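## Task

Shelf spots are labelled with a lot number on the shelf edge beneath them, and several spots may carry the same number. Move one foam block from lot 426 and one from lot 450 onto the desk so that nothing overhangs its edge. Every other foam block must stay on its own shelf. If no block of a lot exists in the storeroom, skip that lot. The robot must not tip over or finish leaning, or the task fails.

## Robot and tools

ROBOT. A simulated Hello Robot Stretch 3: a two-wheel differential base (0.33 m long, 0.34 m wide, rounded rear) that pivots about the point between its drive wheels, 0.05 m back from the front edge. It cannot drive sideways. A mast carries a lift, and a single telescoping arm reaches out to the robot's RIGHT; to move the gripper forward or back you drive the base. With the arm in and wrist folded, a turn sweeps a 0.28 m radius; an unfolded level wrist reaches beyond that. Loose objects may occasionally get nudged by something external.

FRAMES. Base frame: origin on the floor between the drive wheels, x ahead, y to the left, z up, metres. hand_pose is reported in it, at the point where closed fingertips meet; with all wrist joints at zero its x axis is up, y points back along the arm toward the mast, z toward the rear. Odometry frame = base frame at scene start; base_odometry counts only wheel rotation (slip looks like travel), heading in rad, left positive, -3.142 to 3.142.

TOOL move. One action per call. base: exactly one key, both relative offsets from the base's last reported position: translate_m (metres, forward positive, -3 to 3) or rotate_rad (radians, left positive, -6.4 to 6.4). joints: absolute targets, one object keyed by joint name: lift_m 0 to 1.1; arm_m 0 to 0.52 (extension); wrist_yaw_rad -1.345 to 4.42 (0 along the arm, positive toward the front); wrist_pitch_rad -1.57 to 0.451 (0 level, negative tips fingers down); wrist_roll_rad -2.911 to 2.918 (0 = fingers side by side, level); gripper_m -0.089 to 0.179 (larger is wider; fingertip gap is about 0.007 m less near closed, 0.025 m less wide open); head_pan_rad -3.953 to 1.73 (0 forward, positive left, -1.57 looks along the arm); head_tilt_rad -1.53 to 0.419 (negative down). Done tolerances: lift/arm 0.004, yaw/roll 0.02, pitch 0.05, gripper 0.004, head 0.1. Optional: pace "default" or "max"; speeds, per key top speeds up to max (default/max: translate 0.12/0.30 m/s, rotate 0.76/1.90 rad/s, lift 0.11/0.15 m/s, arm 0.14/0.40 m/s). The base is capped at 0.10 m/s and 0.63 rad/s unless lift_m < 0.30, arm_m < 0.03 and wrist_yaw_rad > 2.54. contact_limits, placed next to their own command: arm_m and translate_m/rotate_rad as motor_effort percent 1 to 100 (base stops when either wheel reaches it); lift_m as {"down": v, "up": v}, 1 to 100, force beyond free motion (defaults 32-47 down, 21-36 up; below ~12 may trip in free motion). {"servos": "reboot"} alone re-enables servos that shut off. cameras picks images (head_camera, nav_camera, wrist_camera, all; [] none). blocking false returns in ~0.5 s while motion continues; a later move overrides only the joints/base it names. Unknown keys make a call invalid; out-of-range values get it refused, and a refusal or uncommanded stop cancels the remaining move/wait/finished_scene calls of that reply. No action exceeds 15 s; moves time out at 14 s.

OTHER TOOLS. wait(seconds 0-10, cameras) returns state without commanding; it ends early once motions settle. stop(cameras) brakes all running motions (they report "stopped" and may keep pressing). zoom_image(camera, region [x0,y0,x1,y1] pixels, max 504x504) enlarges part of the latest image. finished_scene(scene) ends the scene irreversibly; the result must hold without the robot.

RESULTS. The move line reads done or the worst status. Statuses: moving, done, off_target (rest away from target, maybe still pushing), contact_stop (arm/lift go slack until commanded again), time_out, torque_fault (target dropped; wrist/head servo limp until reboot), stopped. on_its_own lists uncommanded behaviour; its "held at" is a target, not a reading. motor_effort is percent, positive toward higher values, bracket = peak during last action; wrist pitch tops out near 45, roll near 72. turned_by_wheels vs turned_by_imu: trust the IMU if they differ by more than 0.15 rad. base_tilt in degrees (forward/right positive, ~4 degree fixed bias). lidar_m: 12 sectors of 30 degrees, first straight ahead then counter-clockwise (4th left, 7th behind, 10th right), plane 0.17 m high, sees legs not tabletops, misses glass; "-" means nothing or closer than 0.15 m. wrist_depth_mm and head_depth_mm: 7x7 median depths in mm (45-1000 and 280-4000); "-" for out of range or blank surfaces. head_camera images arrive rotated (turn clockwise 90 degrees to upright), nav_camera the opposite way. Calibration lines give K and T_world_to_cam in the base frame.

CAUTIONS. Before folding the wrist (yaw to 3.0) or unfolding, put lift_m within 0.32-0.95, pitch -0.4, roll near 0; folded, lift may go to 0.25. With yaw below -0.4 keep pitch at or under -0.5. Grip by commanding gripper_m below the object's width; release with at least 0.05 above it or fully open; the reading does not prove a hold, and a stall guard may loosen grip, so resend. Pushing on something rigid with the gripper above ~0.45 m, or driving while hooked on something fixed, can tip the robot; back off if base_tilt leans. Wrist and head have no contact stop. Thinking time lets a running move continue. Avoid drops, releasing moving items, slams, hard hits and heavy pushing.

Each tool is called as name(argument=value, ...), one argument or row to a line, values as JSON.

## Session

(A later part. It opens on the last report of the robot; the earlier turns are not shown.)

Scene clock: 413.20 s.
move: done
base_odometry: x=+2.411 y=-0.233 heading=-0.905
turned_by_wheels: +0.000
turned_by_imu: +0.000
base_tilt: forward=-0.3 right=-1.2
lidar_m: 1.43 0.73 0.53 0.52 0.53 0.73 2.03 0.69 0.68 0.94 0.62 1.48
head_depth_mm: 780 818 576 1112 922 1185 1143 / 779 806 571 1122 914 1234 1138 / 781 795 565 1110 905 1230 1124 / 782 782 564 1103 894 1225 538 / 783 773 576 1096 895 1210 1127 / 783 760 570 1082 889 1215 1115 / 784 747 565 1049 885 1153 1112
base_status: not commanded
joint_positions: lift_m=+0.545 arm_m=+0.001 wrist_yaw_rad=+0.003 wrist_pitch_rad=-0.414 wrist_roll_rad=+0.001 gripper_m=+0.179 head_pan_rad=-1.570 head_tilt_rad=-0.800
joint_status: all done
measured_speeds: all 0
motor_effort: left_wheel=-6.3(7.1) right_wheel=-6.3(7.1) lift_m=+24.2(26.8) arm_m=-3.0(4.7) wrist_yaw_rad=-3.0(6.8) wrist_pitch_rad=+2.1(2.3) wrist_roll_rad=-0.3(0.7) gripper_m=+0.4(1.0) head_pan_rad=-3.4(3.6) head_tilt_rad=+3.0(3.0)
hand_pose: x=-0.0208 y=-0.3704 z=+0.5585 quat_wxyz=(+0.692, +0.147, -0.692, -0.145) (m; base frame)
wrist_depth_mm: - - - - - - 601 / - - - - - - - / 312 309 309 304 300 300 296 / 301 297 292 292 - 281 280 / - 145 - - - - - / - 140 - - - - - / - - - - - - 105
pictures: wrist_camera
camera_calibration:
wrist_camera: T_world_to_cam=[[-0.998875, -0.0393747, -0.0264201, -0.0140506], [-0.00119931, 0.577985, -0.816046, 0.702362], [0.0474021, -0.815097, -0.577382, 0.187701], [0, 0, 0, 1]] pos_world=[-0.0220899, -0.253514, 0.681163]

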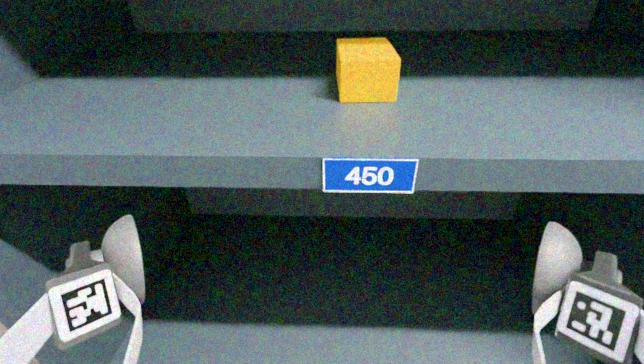

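move(
  base={"translate_m": -0.034},
  joints={"wrist_pitch_rad": -0.34},
  cameras=[],
)

move(
  joints={"arm_m": 0.15},
  cameras=["wrist_camera"],
)

Scene clock: 426.33 s.
move: done
base_odometry: x=+2.390 y=-0.206 heading=-0.905
turned_by_wheels: +0.000
turned_by_imu: +0.000
base_tilt: forward=-0.2 right=-1.3
lidar_m: 1.46 0.73 0.53 0.51 0.53 0.73 2.03 0.70 0.65 0.94 0.64 1.52
head_depth_mm: 781 819 577 1087 919 1124 1150 / 781 806 572 1117 912 1241 1137 / 782 797 566 1113 909 1232 1132 / 782 782 560 1102 897 1225 533 / 782 772 577 1092 895 1217 1119 / 781 761 571 1087 893 1208 1121 / 784 750 565 1073 884 1178 1108
base_status: done
joint_positions: lift_m=+0.545 arm_m=+0.001 wrist_yaw_rad=+0.003 wrist_pitch_rad=-0.362 wrist_roll_rad=+0.001 gripper_m=+0.179 head_pan_rad=-1.570 head_tilt_rad=-0.800
joint_status: all done
measured_speeds: all 0
motor_effort: left_wheel=-6.1(10.9) right_wheel=-6.1(9.8) lift_m=+24.4(25.1) arm_m=+0.0(1.5) wrist_yaw_rad=-3.2(4.4) wrist_pitch_rad=+3.5(4.3) wrist_roll_rad=-0.5(0.7) gripper_m=+0.5(1.0) head_pan_rad=-2.5(3.6) head_tilt_rad=+2.0(2.4)
hand_pose: x=-0.0209 y=-0.3767 z=+0.5704 quat_wxyz=(+0.696, +0.128, -0.695, -0.127) (m; base frame)
wrist_depth_mm: - - - - - - 616 / - - - - - - - / - - - - - - - / 305 301 301 299 291 286 283 / - 146 - - - 293 286 / - 139 - - - - - / - 622 - - - - 105
pictures: none
No camera images: "cameras" was empty.

Scene clock: 428.70 s.
move: done
base_odometry: x=+2.390 y=-0.206 heading=-0.905
turned_by_wheels: +0.000
turned_by_imu: +0.000
base_tilt: forward=-0.3 right=-1.2
lidar_m: 1.46 0.73 0.53 0.52 0.53 0.73 2.04 0.70 0.65 0.94 0.64 1.51
head_depth_mm: 783 821 578 1092 921 1132 1146 / 781 810 572 1116 915 1239 1099 / 781 795 565 1111 909 538 547 / 781 784 559 1096 897 569 1104 / 782 773 577 1092 893 1216 1120 / 782 762 570 1083 887 1209 1118 / 783 752 564 1073 883 1180 1116
base_status: not commanded
joint_positions: lift_m=+0.545 arm_m=+0.150 wrist_yaw_rad=+0.003 wrist_pitch_rad=-0.361 wrist_roll_rad=+0.001 gripper_m=+0.179 head_pan_rad=-1.570 head_tilt_rad=-0.800
joint_status: all done
measured_speeds: all 0
motor_effort: left_wheel=-6.4(6.7) right_wheel=-5.4(6.6) lift_m=+25.2(25.4) arm_m=+12.2(14.2) wrist_yaw_rad=-3.4(4.1) wrist_pitch_rad=+3.6(3.6) wrist_roll_rad=-0.5(0.7) gripper_m=+0.5(0.9) head_pan_rad=-2.5(3.6) head_tilt_rad=+1.4(2.6)
hand_pose: x=-0.0209 y=-0.5261 z=+0.5706 quat_wxyz=(+0.696, +0.128, -0.695, -0.127) (m; base frame)
wrist_depth_mm: - - - - - - - / - - - - - - - / - - - - - - - / 289 287 285 - 281 280 277 / 235 231 231 229 229 227 226 / 123 181 193 192 191 191 - / 165 167 166 171 165 164 105
pictures: wrist_camera
camera_calibration:
wrist_camera: T_world_to_cam=[[-0.99888, -0.040473, -0.024504, -0.0215414], [-0.000900632, 0.534085, -0.84543, 0.795932], [0.0473043, -0.844461, -0.533523, 0.0272586], [0, 0, 0, 1]] pos_world=[-0.0220899, -0.402948, 0.68692]

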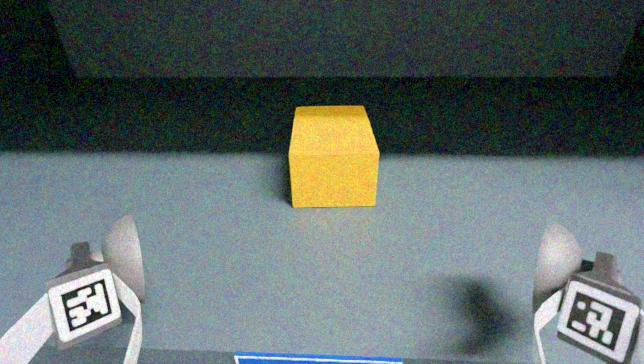

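move(
  joints={"arm_m": 0.282},
  contact_limits={"arm_m": 35},
  cameras=["wrist_camera"],
)

move(
  joints={"gripper_m": 0.06},
  cameras=[],
)

move(
  joints={"gripper_m": 0.0},
  cameras=[],
)

move(
  joints={"lift_m": 0.6},
  cameras=["wrist_camera"],
)

Scene clock: 442.20 s.
move: done
base_odometry: x=+2.390 y=-0.206 heading=-0.905
turned_by_wheels: +0.000
turned_by_imu: +0.000
base_tilt: forward=-0.4 right=-1.2
lidar_m: 1.46 0.73 0.54 0.51 0.53 0.73 2.03 0.70 0.65 0.94 0.64 1.51
head_depth_mm: 781 819 578 1089 918 1127 1146 / 781 807 571 1120 914 1237 492 / 779 795 566 1111 649 584 1076 / 782 783 559 1100 733 1203 1128 / 783 772 577 1092 891 1219 1122 / 782 758 572 1082 886 1212 1115 / 784 749 565 1075 884 1183 1112
base_status: not commanded
joint_positions: lift_m=+0.545 arm_m=+0.282 wrist_yaw_rad=+0.003 wrist_pitch_rad=-0.361 wrist_roll_rad=+0.001 gripper_m=+0.179 head_pan_rad=-1.570 head_tilt_rad=-0.800
joint_status: all done
measured_speeds: all 0
motor_effort: left_wheel=-6.4(6.8) right_wheel=-5.6(6.7) lift_m=+25.5(26.4) arm_m=+12.9(14.1) wrist_yaw_rad=-3.8(4.9) wrist_pitch_rad=+3.6(3.6) wrist_roll_rad=-0.2(0.7) gripper_m=+0.7(1.1) head_pan_rad=-3.0(3.4) head_tilt_rad=+0.8(2.0)
contact_limits: arm_m 35 (drawing in: default 31, maximum 55; extending or still: default 39, maximum 69)
hand_pose: x=-0.0209 y=-0.6581 z=+0.5706 quat_wxyz=(+0.696, +0.128, -0.695, -0.127) (m; base frame)
wrist_depth_mm: 390 391 386 384 378 371 367 / - - - 397 395 396 392 / - - - - - - - / 290 287 286 296 280 277 276 / 241 231 229 155 226 226 225 / 123 182 187 139 185 190 - / 159 167 158 123 156 164 105
pictures: wrist_camera
camera_calibration:
wrist_camera: T_world_to_cam=[[-0.99888, -0.0404748, -0.0244979, -0.026889], [-0.000900243, 0.533968, -0.845504, 0.866419], [0.0473027, -0.844535, -0.533407, -0.0843295], [0, 0, 0, 1]] pos_world=[-0.0220899, -0.534948, 0.68692]

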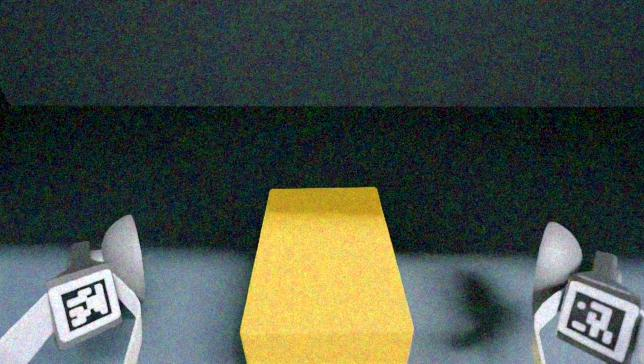

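Scene clock: 443.93 s.
move: done
base_odometry: x=+2.390 y=-0.206 heading=-0.905
turned_by_wheels: +0.000
turned_by_imu: +0.000
base_tilt: forward=-0.2 right=-1.2
lidar_m: 1.46 0.73 0.53 0.51 0.53 0.73 2.03 0.70 0.65 0.94 0.64 1.52
head_depth_mm: 781 818 578 1094 922 1132 1146 / 781 808 572 1118 912 1229 493 / 779 796 566 1113 650 584 1070 / 781 779 560 1097 732 1202 1129 / 782 772 576 1094 894 1218 1129 / 782 759 570 1076 885 1211 1117 / 781 751 564 1075 884 1178 1112
base_status: not commanded
joint_positions: lift_m=+0.545 arm_m=+0.282 wrist_yaw_rad=+0.003 wrist_pitch_rad=-0.360 wrist_roll_rad=+0.001 gripper_m=+0.060 head_pan_rad=-1.570 head_tilt_rad=-0.800
joint_status: all done
measured_speeds: all 0
motor_effort: left_wheel=-5.9(6.9) right_wheel=-6.0(7.2) lift_m=+26.2(26.8) arm_m=+12.3(13.4) wrist_yaw_rad=-2.8(4.3) wrist_pitch_rad=+3.3(3.6) wrist_roll_rad=-0.4(0.8) gripper_m=-2.4(84.5) head_pan_rad=-2.9(3.4) head_tilt_rad=+0.7(2.1)
contact_limits: arm_m 35 (drawing in: default 31, maximum 55; extending or still: default 39, maximum 69)
hand_pose: x=-0.0209 y=-0.6582 z=+0.5708 quat_wxyz=(+0.696, +0.128, -0.696, -0.126) (m; base frame)
wrist_depth_mm: 396 385 383 381 377 375 369 / - - - 399 396 392 394 / - - - - - - - / 290 287 285 297 281 279 277 / 233 232 161 156 160 226 225 / 195 194 130 139 129 190 188 / 168 158 157 123 128 156 164
pictures: none
No camera images: "cameras" was empty.

Scene clock: 445.07 s.
move: done
base_odometry: x=+2.390 y=-0.206 heading=-0.905
turned_by_wheels: +0.000
turned_by_imu: +0.000
base_tilt: forward=-0.2 right=-1.2
lidar_m: 1.46 0.73 0.53 0.51 0.54 0.73 2.02 0.70 0.66 0.94 0.64 1.51
head_depth_mm: 782 819 578 1084 920 1132 1148 / 780 807 571 1116 913 1239 493 / 781 797 565 1110 649 583 1076 / 782 783 559 1104 736 1202 1129 / 783 771 577 1094 898 1220 1120 / 782 761 571 1087 891 1210 1117 / 783 749 565 1072 887 1179 1113
base_status: not commanded
joint_positions: lift_m=+0.545 arm_m=+0.282 wrist_yaw_rad=+0.002 wrist_pitch_rad=-0.359 wrist_roll_rad=+0.001 gripper_m=+0.001 head_pan_rad=-1.570 head_tilt_rad=-0.800
joint_status: all done
measured_speeds: all 0
motor_effort: left_wheel=-6.0(6.5) right_wheel=-6.0(6.8) lift_m=+26.5(27.5) arm_m=+12.5(13.2) wrist_yaw_rad=-1.9(4.1) wrist_pitch_rad=+3.0(3.4) wrist_roll_rad=-0.5(0.7) gripper_m=-21.9(91.7) head_pan_rad=-3.0(3.3) head_tilt_rad=+0.8(1.5)
contact_limits: arm_m 35 (drawing in: default 31, maximum 55; extending or still: default 39, maximum 69)
hand_pose: x=-0.0211 y=-0.6584 z=+0.5712 quat_wxyz=(+0.696, +0.127, -0.696, -0.126) (m; base frame)
wrist_depth_mm: 391 389 386 381 377 371 369 / - - - 397 392 394 391 / - - - - - - - / 291 288 287 299 282 280 279 / 234 233 222 156 159 228 226 / 196 196 128 139 127 191 190 / 168 164 162 123 124 160 164
pictures: none
No camera images: "cameras" was empty.

Scene clock: 446.40 s.
move: done
base_odometry: x=+2.390 y=-0.206 heading=-0.905
turned_by_wheels: +0.000
turned_by_imu: +0.000
base_tilt: forward=-0.2 right=-1.2
lidar_m: 1.46 0.73 0.53 0.51 0.53 0.73 2.03 0.70 0.65 0.94 0.64 1.52
head_depth_mm: 781 816 577 1094 921 1128 1151 / 779 808 571 1113 913 1181 416 / 781 794 564 1107 597 1176 1114 / 783 784 560 1104 630 1225 1127 / 784 773 576 1095 897 1216 1122 / 784 760 570 1082 886 1215 1115 / 784 749 565 1073 882 1178 1114
base_status: not commanded
joint_positions: lift_m=+0.600 arm_m=+0.282 wrist_yaw_rad=+0.002 wrist_pitch_rad=-0.359 wrist_roll_rad=+0.001 gripper_m=+0.004 head_pan_rad=-1.570 head_tilt_rad=-0.800
joint_status: all done
measured_speeds: all 0
motor_effort: left_wheel=-6.1(6.5) right_wheel=-6.4(6.7) lift_m=+29.7(31.6) arm_m=+12.1(13.0) wrist_yaw_rad=-1.4(3.3) wrist_pitch_rad=+3.1(3.1) wrist_roll_rad=-0.6(0.7) gripper_m=-9.0(22.1) head_pan_rad=-2.7(3.6) head_tilt_rad=+0.7(1.9)
contact_limits: arm_m 35 (drawing in: default 31, maximum 55; extending or still: default 39, maximum 69)
hand_pose: x=-0.0211 y=-0.6584 z=+0.6262 quat_wxyz=(+0.696, +0.127, -0.696, -0.126) (m; base frame)
wrist_depth_mm: 390 388 387 379 377 372 367 / - - - 399 397 395 392 / - - - - - - - / - - - - - - - / 306 316 161 155 156 308 305 / 266 266 128 136 127 260 259 / 229 216 215 124 124 224 223
pictures: wrist_camera
camera_calibration:
wrist_camera: T_world_to_cam=[[-0.998922, -0.0395131, -0.0243491, -0.0252325], [-0.000394317, 0.531825, -0.846854, 0.912954], [0.0464114, -0.845932, -0.531267, -0.0572347], [0, 0, 0, 1]] pos_world=[-0.022189, -0.534945, 0.742118]

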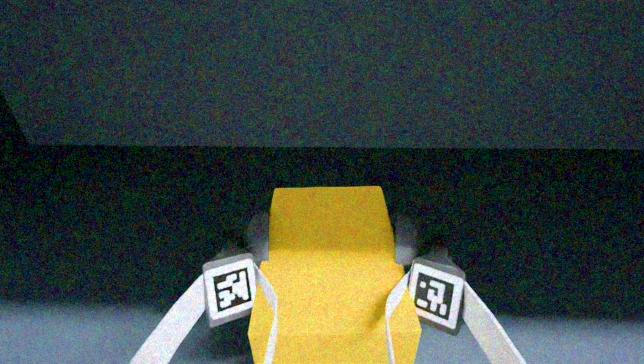

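move(
  joints={"arm_m": 0.0},
  cameras=[],
)

move(
  joints={"wrist_yaw_rad": 2.62, "wrist_pitch_rad": -0.4},
  cameras=["wrist_camera"],
)

move(
  joints={"lift_m": 0.295, "head_pan_rad": -1.57, "head_tilt_rad": -0.5},
  pace="max",
  cameras=[],
)

move(
  base={"translate_m": 0.887},
  speeds={"translate_m": 0.25},
  cameras=[],
)

move(
  base={"rotate_rad": 1.595},
  pace="max",
  cameras=[],
)

Scene clock: 475.77 s.
move: done
base_odometry: x=+2.390 y=-0.206 heading=-0.905
turned_by_wheels: +0.000
turned_by_imu: +0.000
base_tilt: forward=-0.4 right=-1.2
lidar_m: 1.46 0.73 0.53 0.51 0.53 0.73 2.03 0.70 0.66 0.94 0.64 1.52
head_depth_mm: 780 816 577 1090 919 1128 1148 / 781 806 574 1119 914 1234 1140 / 782 795 565 1111 909 1225 1135 / 781 784 559 1101 900 663 493 / 786 773 578 1090 896 1212 1124 / 780 759 571 1083 889 1211 1118 / 782 750 564 1072 884 1176 1111
base_status: not commanded
joint_positions: lift_m=+0.600 arm_m=+0.001 wrist_yaw_rad=+0.002 wrist_pitch_rad=-0.359 wrist_roll_rad=+0.001 gripper_m=+0.004 head_pan_rad=-1.570 head_tilt_rad=-0.800
joint_status: all done
measured_speeds: all 0
motor_effort: left_wheel=-6.5(6.7) right_wheel=-5.2(6.6) lift_m=+25.5(29.7) arm_m=-12.3(14.2) wrist_yaw_rad=-2.1(3.5) wrist_pitch_rad=+2.9(3.1) wrist_roll_rad=-0.3(0.8) gripper_m=-9.0(9.6) head_pan_rad=-2.8(3.4) head_tilt_rad=+0.3(1.5)
hand_pose: x=-0.0211 y=-0.3770 z=+0.6262 quat_wxyz=(+0.696, +0.127, -0.696, -0.126) (m; base frame)
wrist_depth_mm: - - - - - - 621 / - - - - - - - / 506 - - - - - - / - - - - - - - / - 331 161 155 155 313 307 / - - 129 136 127 771 - / - 97 - 124 124 695 -
pictures: none
No camera images: "cameras" was empty.

Scene clock: 478.10 s.
move: done
base_odometry: x=+2.390 y=-0.206 heading=-0.905
turned_by_wheels: +0.000
turned_by_imu: +0.000
base_tilt: forward=-0.3 right=-1.2
lidar_m: 1.46 0.73 0.53 0.51 0.54 0.73 2.04 0.70 0.65 0.94 0.64 1.51
head_depth_mm: 780 817 578 1097 922 1126 1147 / 782 806 572 1117 916 1239 1135 / 783 795 566 1111 905 1227 1134 / 781 782 560 1107 902 1229 466 / 784 773 575 1092 895 1219 483 / 783 760 569 1084 888 1208 1116 / 786 752 563 1072 887 1178 1117
base_status: not commanded
joint_positions: lift_m=+0.600 arm_m=+0.001 wrist_yaw_rad=+2.617 wrist_pitch_rad=-0.413 wrist_roll_rad=+0.001 gripper_m=+0.004 head_pan_rad=-1.570 head_tilt_rad=-0.800
joint_status: all done
measured_speeds: all 0
motor_effort: left_wheel=-5.6(6.4) right_wheel=-5.9(6.5) lift_m=+28.5(28.8) arm_m=-11.1(12.8) wrist_yaw_rad=+1.7(4.6) wrist_pitch_rad=+2.0(6.1) wrist_roll_rad=-0.1(0.7) gripper_m=-9.2(9.7) head_pan_rad=-2.5(3.2) head_tilt_rad=+0.0(1.0)
hand_pose: x=+0.0914 y=+0.0492 z=+0.6138 quat_wxyz=(+0.320, +0.706, -0.039, +0.631) (m; base frame)
wrist_depth_mm: 432 475 519 - - - - / 463 501 537 - - - - / 489 534 - - - - - / 518 - - - - - - / 533 - 155 155 160 - - / 196 - 128 136 127 885 878 / 204 97 128 124 124 765 757
pictures: wrist_camera
camera_calibration:
wrist_camera: T_world_to_cam=[[0.882942, -0.468743, -0.0263441, -0.0348695], [-0.289367, -0.49916, -0.816766, 0.584819], [0.369703, 0.72878, -0.576368, 0.45027], [0, 0, 0, 1]] pos_world=[0.0335491, -0.0525742, 0.736263]

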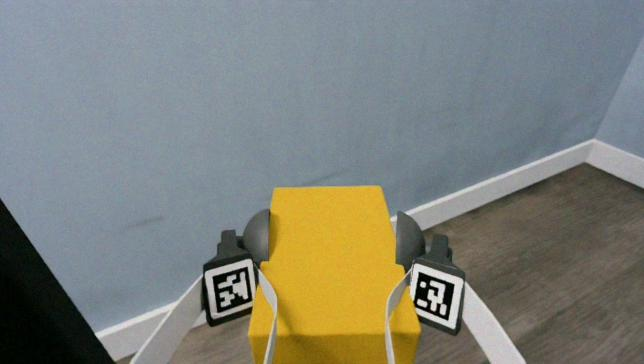

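Scene clock: 480.93 s.
move: done
base_odometry: x=+2.390 y=-0.206 heading=-0.905
turned_by_wheels: +0.000
turned_by_imu: +0.000
base_tilt: forward=-0.3 right=-1.2
lidar_m: 1.46 0.73 0.53 0.52 0.53 0.73 2.03 0.70 0.65 0.94 0.64 1.52
head_depth_mm: 774 833 909 742 591 966 787 / 773 835 911 736 586 957 780 / 769 830 906 726 582 955 778 / 769 828 909 618 574 952 775 / 768 829 907 710 1086 948 789 / 769 832 904 703 1075 941 789 / 767 829 907 695 1070 936 783
base_status: not commanded
joint_positions: lift_m=+0.295 arm_m=+0.001 wrist_yaw_rad=+2.617 wrist_pitch_rad=-0.415 wrist_roll_rad=+0.001 gripper_m=+0.004 head_pan_rad=-1.570 head_tilt_rad=-0.498
joint_status: all done
measured_speeds: all 0
motor_effort: left_wheel=-6.0(6.6) right_wheel=-5.1(6.7) lift_m=+26.6(27.2) arm_m=-9.3(11.4) wrist_yaw_rad=+1.8(3.1) wrist_pitch_rad=+2.4(2.4) wrist_roll_rad=-0.3(0.7) gripper_m=-9.3(9.8) head_pan_rad=-2.8(4.3) head_tilt_rad=-4.9(6.2)
hand_pose: x=+0.0912 y=+0.0489 z=+0.3082 quat_wxyz=(+0.321, +0.706, -0.038, +0.630) (m; base frame)
wrist_depth_mm: 434 472 524 - - - - / 461 506 538 - - - - / 493 527 - - 823 880 894 / 516 - - - 739 730 716 / 534 591 161 155 159 598 600 / 212 529 128 136 127 513 506 / 204 97 271 123 124 451 442
pictures: none
No camera images: "cameras" was empty.

Scene clock: 486.87 s.
move: done
base_odometry: x=+2.938 y=-0.904 heading=-0.905
turned_by_wheels: +0.000
turned_by_imu: +0.000
base_tilt: forward=-0.2 right=-1.2
lidar_m: 0.58 0.60 0.53 0.51 0.53 0.73 2.03 1.34 0.66 2.26 0.82 0.60
head_depth_mm: 2698 2926 3104 3069 2018 1145 1132 / 2697 2908 3088 2956 2114 1623 1322 / 2727 2940 3183 2967 2100 1603 1312 / 2658 2899 3207 2959 2090 1605 1299 / 2677 2918 3160 2911 2046 1602 1304 / 2490 2570 2640 2612 2049 1574 1297 / 1663 1700 1724 1767 1791 1572 1284
base_status: done
joint_positions: lift_m=+0.295 arm_m=+0.001 wrist_yaw_rad=+2.617 wrist_pitch_rad=-0.415 wrist_roll_rad=+0.001 gripper_m=+0.004 head_pan_rad=-1.570 head_tilt_rad=-0.500
joint_status: not commanded
measured_speeds: all 0
motor_effort: left_wheel=+2.9(13.7) right_wheel=+7.2(11.9) lift_m=+23.5(29.5) arm_m=-6.6(10.3) wrist_yaw_rad=+1.5(3.1) wrist_pitch_rad=+2.3(2.5) wrist_roll_rad=-0.3(0.8) gripper_m=-9.3(9.8) head_pan_rad=-2.8(3.2) head_tilt_rad=-4.9(5.4)
hand_pose: x=+0.0912 y=+0.0489 z=+0.3082 quat_wxyz=(+0.321, +0.706, -0.038, +0.630) (m; base frame)
wrist_depth_mm: 430 470 524 - - - - / 458 502 540 - - - - / 488 531 - - - - - / 517 - - - 733 669 - / 532 594 161 155 159 605 - / 211 533 128 136 127 512 509 / 204 97 272 124 124 443 445
pictures: none
No camera images: "cameras" was empty.

Scene clock: 489.00 s.
move: done
base_odometry: x=+2.938 y=-0.904 heading=+0.690
turned_by_wheels: +1.595
turned_by_imu: +1.563
base_tilt: forward=-0.4 right=-1.3
lidar_m: 0.51 0.53 0.73 2.05 1.33 0.66 2.24 0.82 0.60 0.58 0.61 0.53
head_depth_mm: 464 500 545 601 665 743 850 / 462 500 544 598 664 745 849 / 462 500 544 599 663 743 854 / 462 500 544 598 664 745 851 / 463 500 546 599 664 743 847 / 462 500 545 598 663 745 847 / 463 500 545 598 664 744 848
base_status: done
joint_positions: lift_m=+0.295 arm_m=+0.001 wrist_yaw_rad=+2.617 wrist_pitch_rad=-0.415 wrist_roll_rad=+0.001 gripper_m=+0.004 head_pan_rad=-1.570 head_tilt_rad=-0.500
joint_status: not commanded
measured_speeds: all 0
motor_effort: left_wheel=-5.1(15.0) right_wheel=+7.4(15.0) lift_m=+29.7(29.7) arm_m=-12.4(12.5) wrist_yaw_rad=+1.4(3.3) wrist_pitch_rad=+2.4(2.5) wrist_roll_rad=-0.4(0.7) gripper_m=-9.2(9.6) head_pan_rad=-2.9(3.2) head_tilt_rad=-3.0(4.7)
hand_pose: x=+0.0912 y=+0.0490 z=+0.3082 quat_wxyz=(+0.321, +0.706, -0.038, +0.630) (m; base frame)
wrist_depth_mm: - - - - - 492 403 / - - - - - 505 415 / 960 949 937 931 737 523 429 / 758 748 745 787 723 539 453 / 629 615 162 155 159 558 463 / 213 527 128 136 127 514 480 / 203 97 273 124 124 447 447
pictures: none
No camera images: "cameras" was empty.

move(
  base={"translate_m": -1.16},
  speeds={"translate_m": 0.25},
  cameras=[],
)

move(
  base={"rotate_rad": -1.2},
  pace="max",
  cameras=[],
)

move(
  base={"translate_m": -1.844},
  speeds={"translate_m": 0.25},
  cameras=[],
)

move(
  base={"rotate_rad": -0.39},
  joints={"lift_m": 0.84},
  pace="max",
  cameras=["head_camera"],
)

Scene clock: 507.50 s.
move: done
base_odometry: x=+2.043 y=-1.642 heading=+0.689
turned_by_wheels: +0.000
turned_by_imu: -0.001
base_tilt: forward=-0.2 right=-1.2
lidar_m: 1.66 0.62 0.49 0.80 2.07 1.82 2.08 0.81 0.60 0.58 0.60 0.82
head_depth_mm: 456 495 538 591 656 738 838 / 457 494 539 592 656 738 842 / 457 493 538 591 657 737 839 / 456 494 538 592 655 738 837 / 456 493 537 590 655 736 838 / 456 494 538 590 658 734 834 / 457 492 538 591 656 737 839
base_status: done
joint_positions: lift_m=+0.295 arm_m=+0.001 wrist_yaw_rad=+2.617 wrist_pitch_rad=-0.415 wrist_roll_rad=+0.001 gripper_m=+0.004 head_pan_rad=-1.570 head_tilt_rad=-0.500
joint_status: not commanded
measured_speeds: all 0
motor_effort: left_wheel=-9.3(14.8) right_wheel=-2.9(12.6) lift_m=+24.2(30.1) arm_m=-3.4(9.9) wrist_yaw_rad=+2.6(3.2) wrist_pitch_rad=+2.3(2.5) wrist_roll_rad=-0.6(0.8) gripper_m=-8.9(9.9) head_pan_rad=-2.6(3.2) head_tilt_rad=-0.5(3.2)
hand_pose: x=+0.0912 y=+0.0490 z=+0.3082 quat_wxyz=(+0.321, +0.706, -0.038, +0.630) (m; base frame)
wrist_depth_mm: - - - - - - - / - - - - - - - / 950 948 942 - - 885 907 / 774 754 740 - 727 723 714 / 628 626 162 155 159 601 598 / 212 530 128 136 128 511 515 / 204 97 273 124 124 448 444
pictures: none
No camera images: "cameras" was empty.

Scene clock: 509.40 s.
move: done
base_odometry: x=+2.043 y=-1.642 heading=-0.510
turned_by_wheels: -1.200
turned_by_imu: -1.177
base_tilt: forward=-0.2 right=-1.3
lidar_m: 0.58 0.73 1.50 0.73 0.49 0.53 3.40 1.82 2.08 0.95 0.63 0.58
head_depth_mm: 1668 1794 1919 2091 2126 1631 1323 / 1746 1882 2015 2197 2114 1616 1315 / 1659 1861 2057 2257 2101 1612 1314 / 1260 1377 1531 1722 1852 1609 1300 / 1010 1088 1180 1294 1426 1505 1305 / 844 897 959 1038 1121 1216 1239 / 730 766 814 861 918 989 1068
base_status: done
joint_positions: lift_m=+0.295 arm_m=+0.001 wrist_yaw_rad=+2.617 wrist_pitch_rad=-0.415 wrist_roll_rad=+0.001 gripper_m=+0.004 head_pan_rad=-1.570 head_tilt_rad=-0.500
joint_status: not commanded
measured_speeds: all 0
motor_effort: left_wheel=+5.5(14.3) right_wheel=-9.7(15.5) lift_m=+24.5(25.4) arm_m=-8.8(8.8) wrist_yaw_rad=+1.1(4.1) wrist_pitch_rad=+2.3(2.5) wrist_roll_rad=-0.4(0.7) gripper_m=-9.0(9.8) head_pan_rad=-2.6(3.1) head_tilt_rad=+0.4(1.0)
hand_pose: x=+0.0912 y=+0.0489 z=+0.3082 quat_wxyz=(+0.321, +0.706, -0.038, +0.630) (m; base frame)
wrist_depth_mm: - - - - - - - / - - - - - - - / - 954 937 928 918 868 - / 751 746 748 768 729 729 - / 613 622 161 155 159 603 574 / 212 530 128 136 127 513 514 / 206 97 273 124 124 447 447
pictures: none
No camera images: "cameras" was empty.

Scene clock: 519.17 s.
move: done
base_odometry: x=+0.434 y=-0.741 heading=-0.510
turned_by_wheels: +0.000
turned_by_imu: -0.001
base_tilt: forward=-0.3 right=-1.1
lidar_m: 1.48 0.98 0.89 0.90 1.13 2.01 2.22 0.98 0.97 0.75 1.27 2.26
head_depth_mm: 1116 1192 1278 1337 956 737 1328 / 1152 1233 1335 1357 950 776 1288 / 1199 1281 1395 1353 940 804 1250 / 1245 1332 1453 1337 932 1461 1302 / 1292 1395 1525 1309 926 1537 1291 / 1352 1467 1597 1301 926 1575 1287 / 1413 1540 1696 1288 998 1534 1288
base_status: done
joint_positions: lift_m=+0.295 arm_m=+0.001 wrist_yaw_rad=+2.617 wrist_pitch_rad=-0.415 wrist_roll_rad=+0.001 gripper_m=+0.004 head_pan_rad=-1.570 head_tilt_rad=-0.500
joint_status: not commanded
measured_speeds: all 0
motor_effort: left_wheel=-0.8(11.5) right_wheel=-12.0(14.9) lift_m=+27.8(28.5) arm_m=-10.6(12.8) wrist_yaw_rad=+3.3(3.6) wrist_pitch_rad=+2.4(2.6) wrist_roll_rad=-0.5(0.8) gripper_m=-9.3(9.9) head_pan_rad=-2.0(3.0) head_tilt_rad=+4.1(4.4)
hand_pose: x=+0.0912 y=+0.0490 z=+0.3082 quat_wxyz=(+0.321, +0.706, -0.038, +0.630) (m; base frame)
wrist_depth_mm: 810 - - - 878 - - / 879 - - - 976 - - / 898 908 894 935 928 911 905 / 769 739 748 765 728 723 719 / 631 622 161 155 159 598 598 / 212 527 128 136 127 506 503 / 204 98 274 124 124 448 448
pictures: none
No camera images: "cameras" was empty.

Scene clock: 523.60 s.
move: done
base_odometry: x=+0.434 y=-0.741 heading=-0.900
turned_by_wheels: -0.390
turned_by_imu: -0.383
base_tilt: forward=-0.3 right=-1.1
lidar_m: 2.26 1.26 0.93 0.90 0.93 1.27 2.01 1.95 0.97 0.75 1.00 1.98
head_depth_mm: 1154 1245 1352 1427 956 789 1325 / 1155 1240 1353 1366 907 807 1282 / 1152 1245 1356 1342 940 804 1310 / 1150 1241 1349 1327 929 797 1302 / 1144 1237 1349 1317 927 791 1299 / 1151 1248 1353 1304 919 790 1234 / 1146 1242 1346 1291 913 1249 1279
base_status: done
joint_positions: lift_m=+0.840 arm_m=+0.001 wrist_yaw_rad=+2.617 wrist_pitch_rad=-0.416 wrist_roll_rad=+0.001 gripper_m=+0.004 head_pan_rad=-1.570 head_tilt_rad=-0.500
joint_status: all done
measured_speeds: all 0
motor_effort: left_wheel=+5.9(13.9) right_wheel=-10.3(15.3) lift_m=+27.3(33.7) arm_m=-12.2(13.0) wrist_yaw_rad=+2.1(3.3) wrist_pitch_rad=+2.4(2.5) wrist_roll_rad=-0.4(0.8) gripper_m=-9.1(10.0) head_pan_rad=-2.0(2.6) head_tilt_rad=+3.6(4.9)
hand_pose: x=+0.0912 y=+0.0489 z=+0.8532 quat_wxyz=(+0.321, +0.706, -0.038, +0.630) (m; base frame)
wrist_depth_mm: - - - - - - - / - - - - - - - / - - - - - - - / - - - - - - - / - - 161 155 159 - - / 212 - 128 136 128 - - / 206 250 128 124 124 - -
pictures: head_camera (sideways)
camera_calibration:
head_camera: T_world_to_cam=[[-0.0465815, 0.432119, -0.900613, 1.18768], [0.997507, -0.0277297, -0.064898, 0.0779926], [-0.0530174, -0.90139, -0.42975, 0.515209], [0, 0, 0, 1]] pos_world=[0.004841, -0.0466535, 1.29612]

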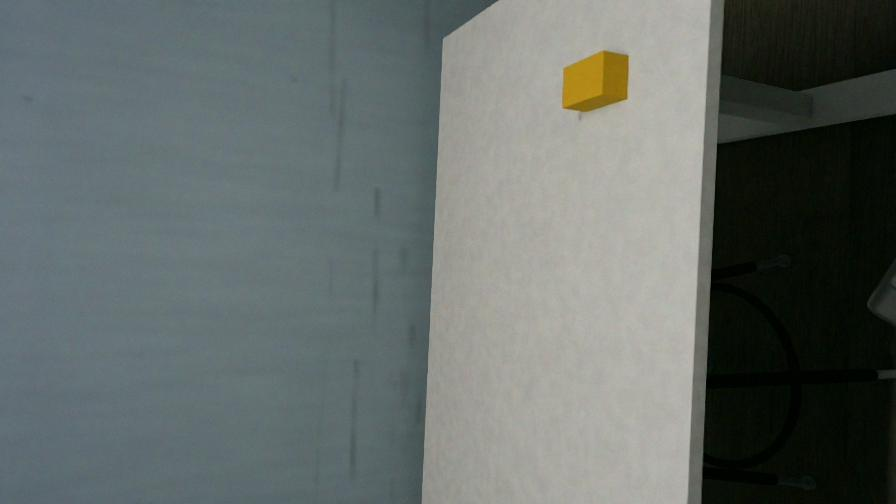

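move(
  joints={"wrist_yaw_rad": 0.0},
  cameras=[],
)

move(
  joints={"arm_m": 0.37, "lift_m": 0.765, "wrist_pitch_rad": -0.34},
  cameras=[],
)

move(
  joints={"lift_m": 0.715},
  speeds={"lift_m": 0.03},
  contact_limits={"lift_m": {"down": 14}},
  cameras=["wrist_camera"],
)

Scene clock: 534.97 s.
move: done
base_odometry: x=+0.434 y=-0.741 heading=-0.900
turned_by_wheels: +0.000
turned_by_imu: +0.000
base_tilt: forward=-0.3 right=-1.3
lidar_m: 2.27 1.27 0.93 0.89 0.93 1.27 2.01 1.94 0.96 0.75 1.00 1.98
head_depth_mm: 1147 1250 1351 1424 955 784 1327 / 1148 1245 1352 1367 910 807 1279 / 1149 1253 1350 1354 941 801 472 / 1156 1239 1356 1339 932 743 299 / 1146 1241 1357 1320 924 792 1232 / 1150 1242 1355 1314 918 788 1228 / 1145 1235 1346 1284 916 1248 1286
base_status: not commanded
joint_positions: lift_m=+0.840 arm_m=+0.001 wrist_yaw_rad=+0.003 wrist_pitch_rad=-0.416 wrist_roll_rad=+0.001 gripper_m=+0.004 head_pan_rad=-1.570 head_tilt_rad=-0.500
joint_status: all done
measured_speeds: all 0
motor_effort: left_wheel=+5.6(6.5) right_wheel=-9.7(10.6) lift_m=+23.2(24.4) arm_m=-9.1(10.9) wrist_yaw_rad=-2.3(6.8) wrist_pitch_rad=+2.4(2.5) wrist_roll_rad=-0.5(0.7) gripper_m=-9.3(9.7) head_pan_rad=-1.7(2.8) head_tilt_rad=+3.4(3.7)
hand_pose: x=-0.0208 y=-0.3702 z=+0.8532 quat_wxyz=(+0.692, +0.147, -0.692, -0.145) (m; base frame)
wrist_depth_mm: - - - - - - - / - - - - - - - / - - - - - 518 - / - - - - - - - / - - 156 155 155 - - / - - 128 136 127 - - / - 980 128 124 124 - -
pictures: none
No camera images: "cameras" was empty.

Scene clock: 538.90 s.
move: done
base_odometry: x=+0.434 y=-0.741 heading=-0.900
turned_by_wheels: +0.000
turned_by_imu: +0.000
base_tilt: forward=-0.2 right=-1.2
lidar_m: 2.26 1.27 0.93 0.90 0.93 1.27 2.01 1.94 0.97 0.75 1.00 1.98
head_depth_mm: 1153 1245 1355 1432 958 784 352 / 1155 1240 1362 1370 875 399 341 / 1154 1242 1355 1353 547 773 1305 / 1148 1238 1351 1335 591 768 1306 / 1145 1243 1350 1315 926 794 1293 / 1152 1242 1349 1304 914 787 1232 / 1143 1236 1349 1292 912 1249 1290
base_status: not commanded
joint_positions: lift_m=+0.765 arm_m=+0.370 wrist_yaw_rad=+0.003 wrist_pitch_rad=-0.363 wrist_roll_rad=+0.001 gripper_m=+0.004 head_pan_rad=-1.570 head_tilt_rad=-0.500
joint_status: all done
measured_speeds: all 0
motor_effort: left_wheel=+5.6(6.3) right_wheel=-9.8(10.5) lift_m=+28.0(32.5) arm_m=+13.2(14.8) wrist_yaw_rad=-3.3(4.6) wrist_pitch_rad=+3.8(6.5) wrist_roll_rad=-0.3(0.8) gripper_m=-8.9(9.8) head_pan_rad=-1.8(2.5) head_tilt_rad=+2.6(3.2)
hand_pose: x=-0.0208 y=-0.7460 z=+0.7902 quat_wxyz=(+0.696, +0.129, -0.695, -0.127) (m; base frame)
wrist_depth_mm: - - - - - - - / - - - - - - - / - - - - - - - / - - - - - - - / - - 155 155 150 - - / - - 128 136 127 - - / - - - 124 124 - -
pictures: none
No camera images: "cameras" was empty.

Scene clock: 541.00 s.
move: done
base_odometry: x=+0.434 y=-0.741 heading=-0.900
turned_by_wheels: +0.000
turned_by_imu: +0.000
base_tilt: forward=-0.3 right=-1.3
lidar_m: 2.26 1.27 0.93 0.89 0.93 1.27 2.01 1.95 0.97 0.75 1.00 1.98
head_depth_mm: 1151 1250 1359 1429 960 789 1329 / 1150 1248 1353 1373 912 502 383 / 1157 1245 1354 1346 604 574 1309 / 1148 1241 1355 1351 827 745 1304 / 1156 1244 1354 1324 933 797 1295 / 1155 1246 1352 1312 926 790 1226 / 1153 1245 1348 1300 919 1249 1293
base_status: not commanded
joint_positions: lift_m=+0.715 arm_m=+0.370 wrist_yaw_rad=+0.003 wrist_pitch_rad=-0.304 wrist_roll_rad=+0.001 gripper_m=+0.004 head_pan_rad=-1.570 head_tilt_rad=-0.500
joint_status: all done
measured_speeds: all 0
motor_effort: left_wheel=+4.6(6.2) right_wheel=-6.4(10.4) lift_m=+13.9(28.8) arm_m=+11.1(13.1) wrist_yaw_rad=-3.6(4.3) wrist_pitch_rad=-7.2(7.3) wrist_roll_rad=-0.5(0.8) gripper_m=-9.1(9.7) head_pan_rad=-1.9(2.2) head_tilt_rad=+2.0(2.7)
contact_limits: lift_m down 14 (down: maximum 72; up: maximum 65)
hand_pose: x=-0.0208 y=-0.7523 z=+0.7541 quat_wxyz=(+0.699, +0.108, -0.699, -0.106) (m; base frame)
wrist_depth_mm: - - - - - - - / - - - - - - - / - - - - - - - / - - - - - - - / - - 153 156 150 - - / - - 128 138 127 - - / - - 117 121 121 - -
pictures: wrist_camera
camera_calibration:
wrist_camera: T_world_to_cam=[[-0.998871, -0.0420425, -0.0221377, -0.0291336], [-0.00100376, 0.484479, -0.874802, 1.05662], [0.0475041, -0.873792, -0.483974, -0.125252], [0, 0, 0, 1]] pos_world=[-0.0220901, -0.622579, 0.863069]

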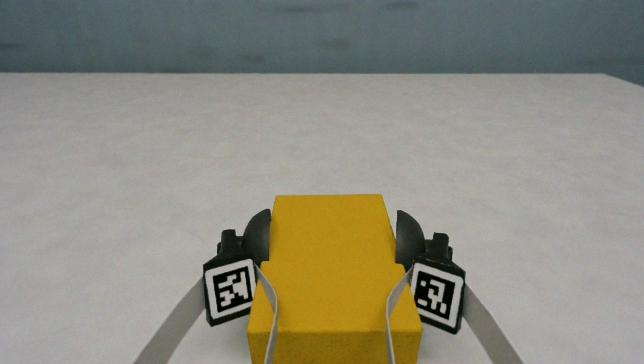

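move(
  joints={"lift_m": 0.724},
  cameras=[],
)

move(
  joints={"gripper_m": 0.179},
  cameras=[],
)

move(
  joints={"arm_m": 0.0},
  pace="max",
  cameras=["wrist_camera"],
)

Scene clock: 547.60 s.
move: done
base_odometry: x=+0.434 y=-0.741 heading=-0.900
turned_by_wheels: +0.000
turned_by_imu: +0.000
base_tilt: forward=-0.4 right=-1.1
lidar_m: 2.27 1.26 0.93 0.89 0.93 1.28 2.01 1.94 0.97 0.75 1.00 1.98
head_depth_mm: 1150 1242 1356 1427 960 788 1329 / 1151 1250 1356 1357 909 482 374 / 1148 1239 1351 1349 592 579 1303 / 1148 1237 1354 1330 674 741 1306 / 1144 1253 1352 1317 928 791 1289 / 1147 1245 1345 1305 917 785 1231 / 1150 1231 1349 1293 911 1196 1288
base_status: not commanded
joint_positions: lift_m=+0.724 arm_m=+0.370 wrist_yaw_rad=+0.003 wrist_pitch_rad=-0.326 wrist_roll_rad=+0.001 gripper_m=+0.004 head_pan_rad=-1.570 head_tilt_rad=-0.500
joint_status: all done
measured_speeds: all 0
motor_effort: left_wheel=+2.7(5.1) right_wheel=-4.2(6.5) lift_m=+25.4(27.7) arm_m=+8.7(9.9) wrist_yaw_rad=-2.1(3.7) wrist_pitch_rad=-3.1(7.2) wrist_roll_rad=-0.3(0.7) gripper_m=-9.0(9.8) head_pan_rad=-1.7(2.5) head_tilt_rad=+0.9(1.9)
hand_pose: x=-0.0209 y=-0.7500 z=+0.7579 quat_wxyz=(+0.698, +0.116, -0.698, -0.114) (m; base frame)
wrist_depth_mm: - - - - - - - / - - - - - - - / - - - - - - - / - - - - - - - / - - 153 156 150 - - / - - 128 139 127 - - / - - 120 122 122 - -
pictures: none
No camera images: "cameras" was empty.

Scene clock: 549.90 s.
move: done
base_odometry: x=+0.434 y=-0.741 heading=-0.900
turned_by_wheels: +0.000
turned_by_imu: +0.000
base_tilt: forward=-0.3 right=-1.2
lidar_m: 2.27 1.27 0.93 0.89 0.93 1.27 2.00 1.95 0.97 0.75 1.00 1.98
head_depth_mm: 1149 1260 1352 1416 956 787 1320 / 1151 1244 1356 1360 909 482 374 / 1153 1244 1354 1351 593 581 1312 / 1157 1246 1358 1334 678 740 1300 / 1152 1239 1352 1319 926 792 1297 / 1145 1234 1353 1303 918 787 1231 / 1147 1238 1350 1292 912 1198 1284
base_status: not commanded
joint_positions: lift_m=+0.724 arm_m=+0.370 wrist_yaw_rad=+0.003 wrist_pitch_rad=-0.352 wrist_roll_rad=+0.001 gripper_m=+0.179 head_pan_rad=-1.570 head_tilt_rad=-0.500
joint_status: all done
measured_speeds: all 0
motor_effort: left_wheel=+2.3(2.9) right_wheel=-5.3(5.5) lift_m=+29.4(30.3) arm_m=+7.2(9.0) wrist_yaw_rad=-2.4(4.4) wrist_pitch_rad=+1.8(3.2) wrist_roll_rad=-0.5(0.8) gripper_m=+0.7(83.7) head_pan_rad=-1.9(2.3) head_tilt_rad=+1.6(1.9)
hand_pose: x=-0.0209 y=-0.7472 z=+0.7517 quat_wxyz=(+0.696, +0.125, -0.696, -0.123) (m; base frame)
wrist_depth_mm: - - - - - - - / - - - - - - - / - - - - - - - / - - - - - - - / - 143 - 152 152 - - / - 126 - 128 127 - - / - - - 125 125 - 105
pictures: none
No camera images: "cameras" was empty.

Scene clock: 552.10 s.
move: done
base_odometry: x=+0.434 y=-0.741 heading=-0.900
turned_by_wheels: +0.000
turned_by_imu: +0.000
base_tilt: forward=-0.3 right=-1.3
lidar_m: 2.27 1.27 0.93 0.89 0.93 1.27 2.01 1.94 0.97 0.75 1.00 1.97
head_depth_mm: 1153 1242 1356 1420 957 787 1319 / 1152 1245 1351 1367 909 808 1285 / 1151 1241 1351 1349 940 803 1307 / 1147 1245 1357 1335 898 799 1308 / 1148 1242 1355 1319 926 792 1297 / 1145 1245 1342 1298 919 787 1227 / 1147 1238 1358 1296 912 1255 1295
base_status: not commanded
joint_positions: lift_m=+0.724 arm_m=+0.001 wrist_yaw_rad=+0.002 wrist_pitch_rad=-0.354 wrist_roll_rad=+0.001 gripper_m=+0.179 head_pan_rad=-1.570 head_tilt_rad=-0.500
joint_status: all done
measured_speeds: all 0
motor_effort: left_wheel=+2.2(2.8) right_wheel=-4.9(5.6) lift_m=+25.2(29.5) arm_m=-11.1(14.1) wrist_yaw_rad=-2.7(4.3) wrist_pitch_rad=+2.1(2.3) wrist_roll_rad=-0.4(0.7) gripper_m=+0.3(1.1) head_pan_rad=-1.6(2.4) head_tilt_rad=+0.4(1.5)
hand_pose: x=-0.0209 y=-0.3775 z=+0.7513 quat_wxyz=(+0.696, +0.126, -0.696, -0.124) (m; base frame)
wrist_depth_mm: - - - - - - - / - - - - - - - / - - - - - - - / - - - - - - - / - - - - - - - / 118 144 - - - 957 - / 915 931 940 936 922 901 105
pictures: wrist_camera
camera_calibration:
wrist_camera: T_world_to_cam=[[-0.998889, -0.0404865, -0.0240965, -0.0114412], [-0.000898888, 0.527727, -0.849414, 0.869925], [0.0471062, -0.848449, -0.527177, 0.242922], [0, 0, 0, 1]] pos_world=[-0.0220897, -0.253439, 0.866714]

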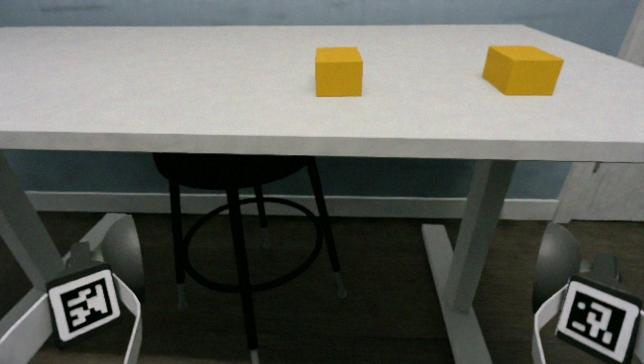

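finished_scene(
  scene=3,
)

The scene is finished: the task was done.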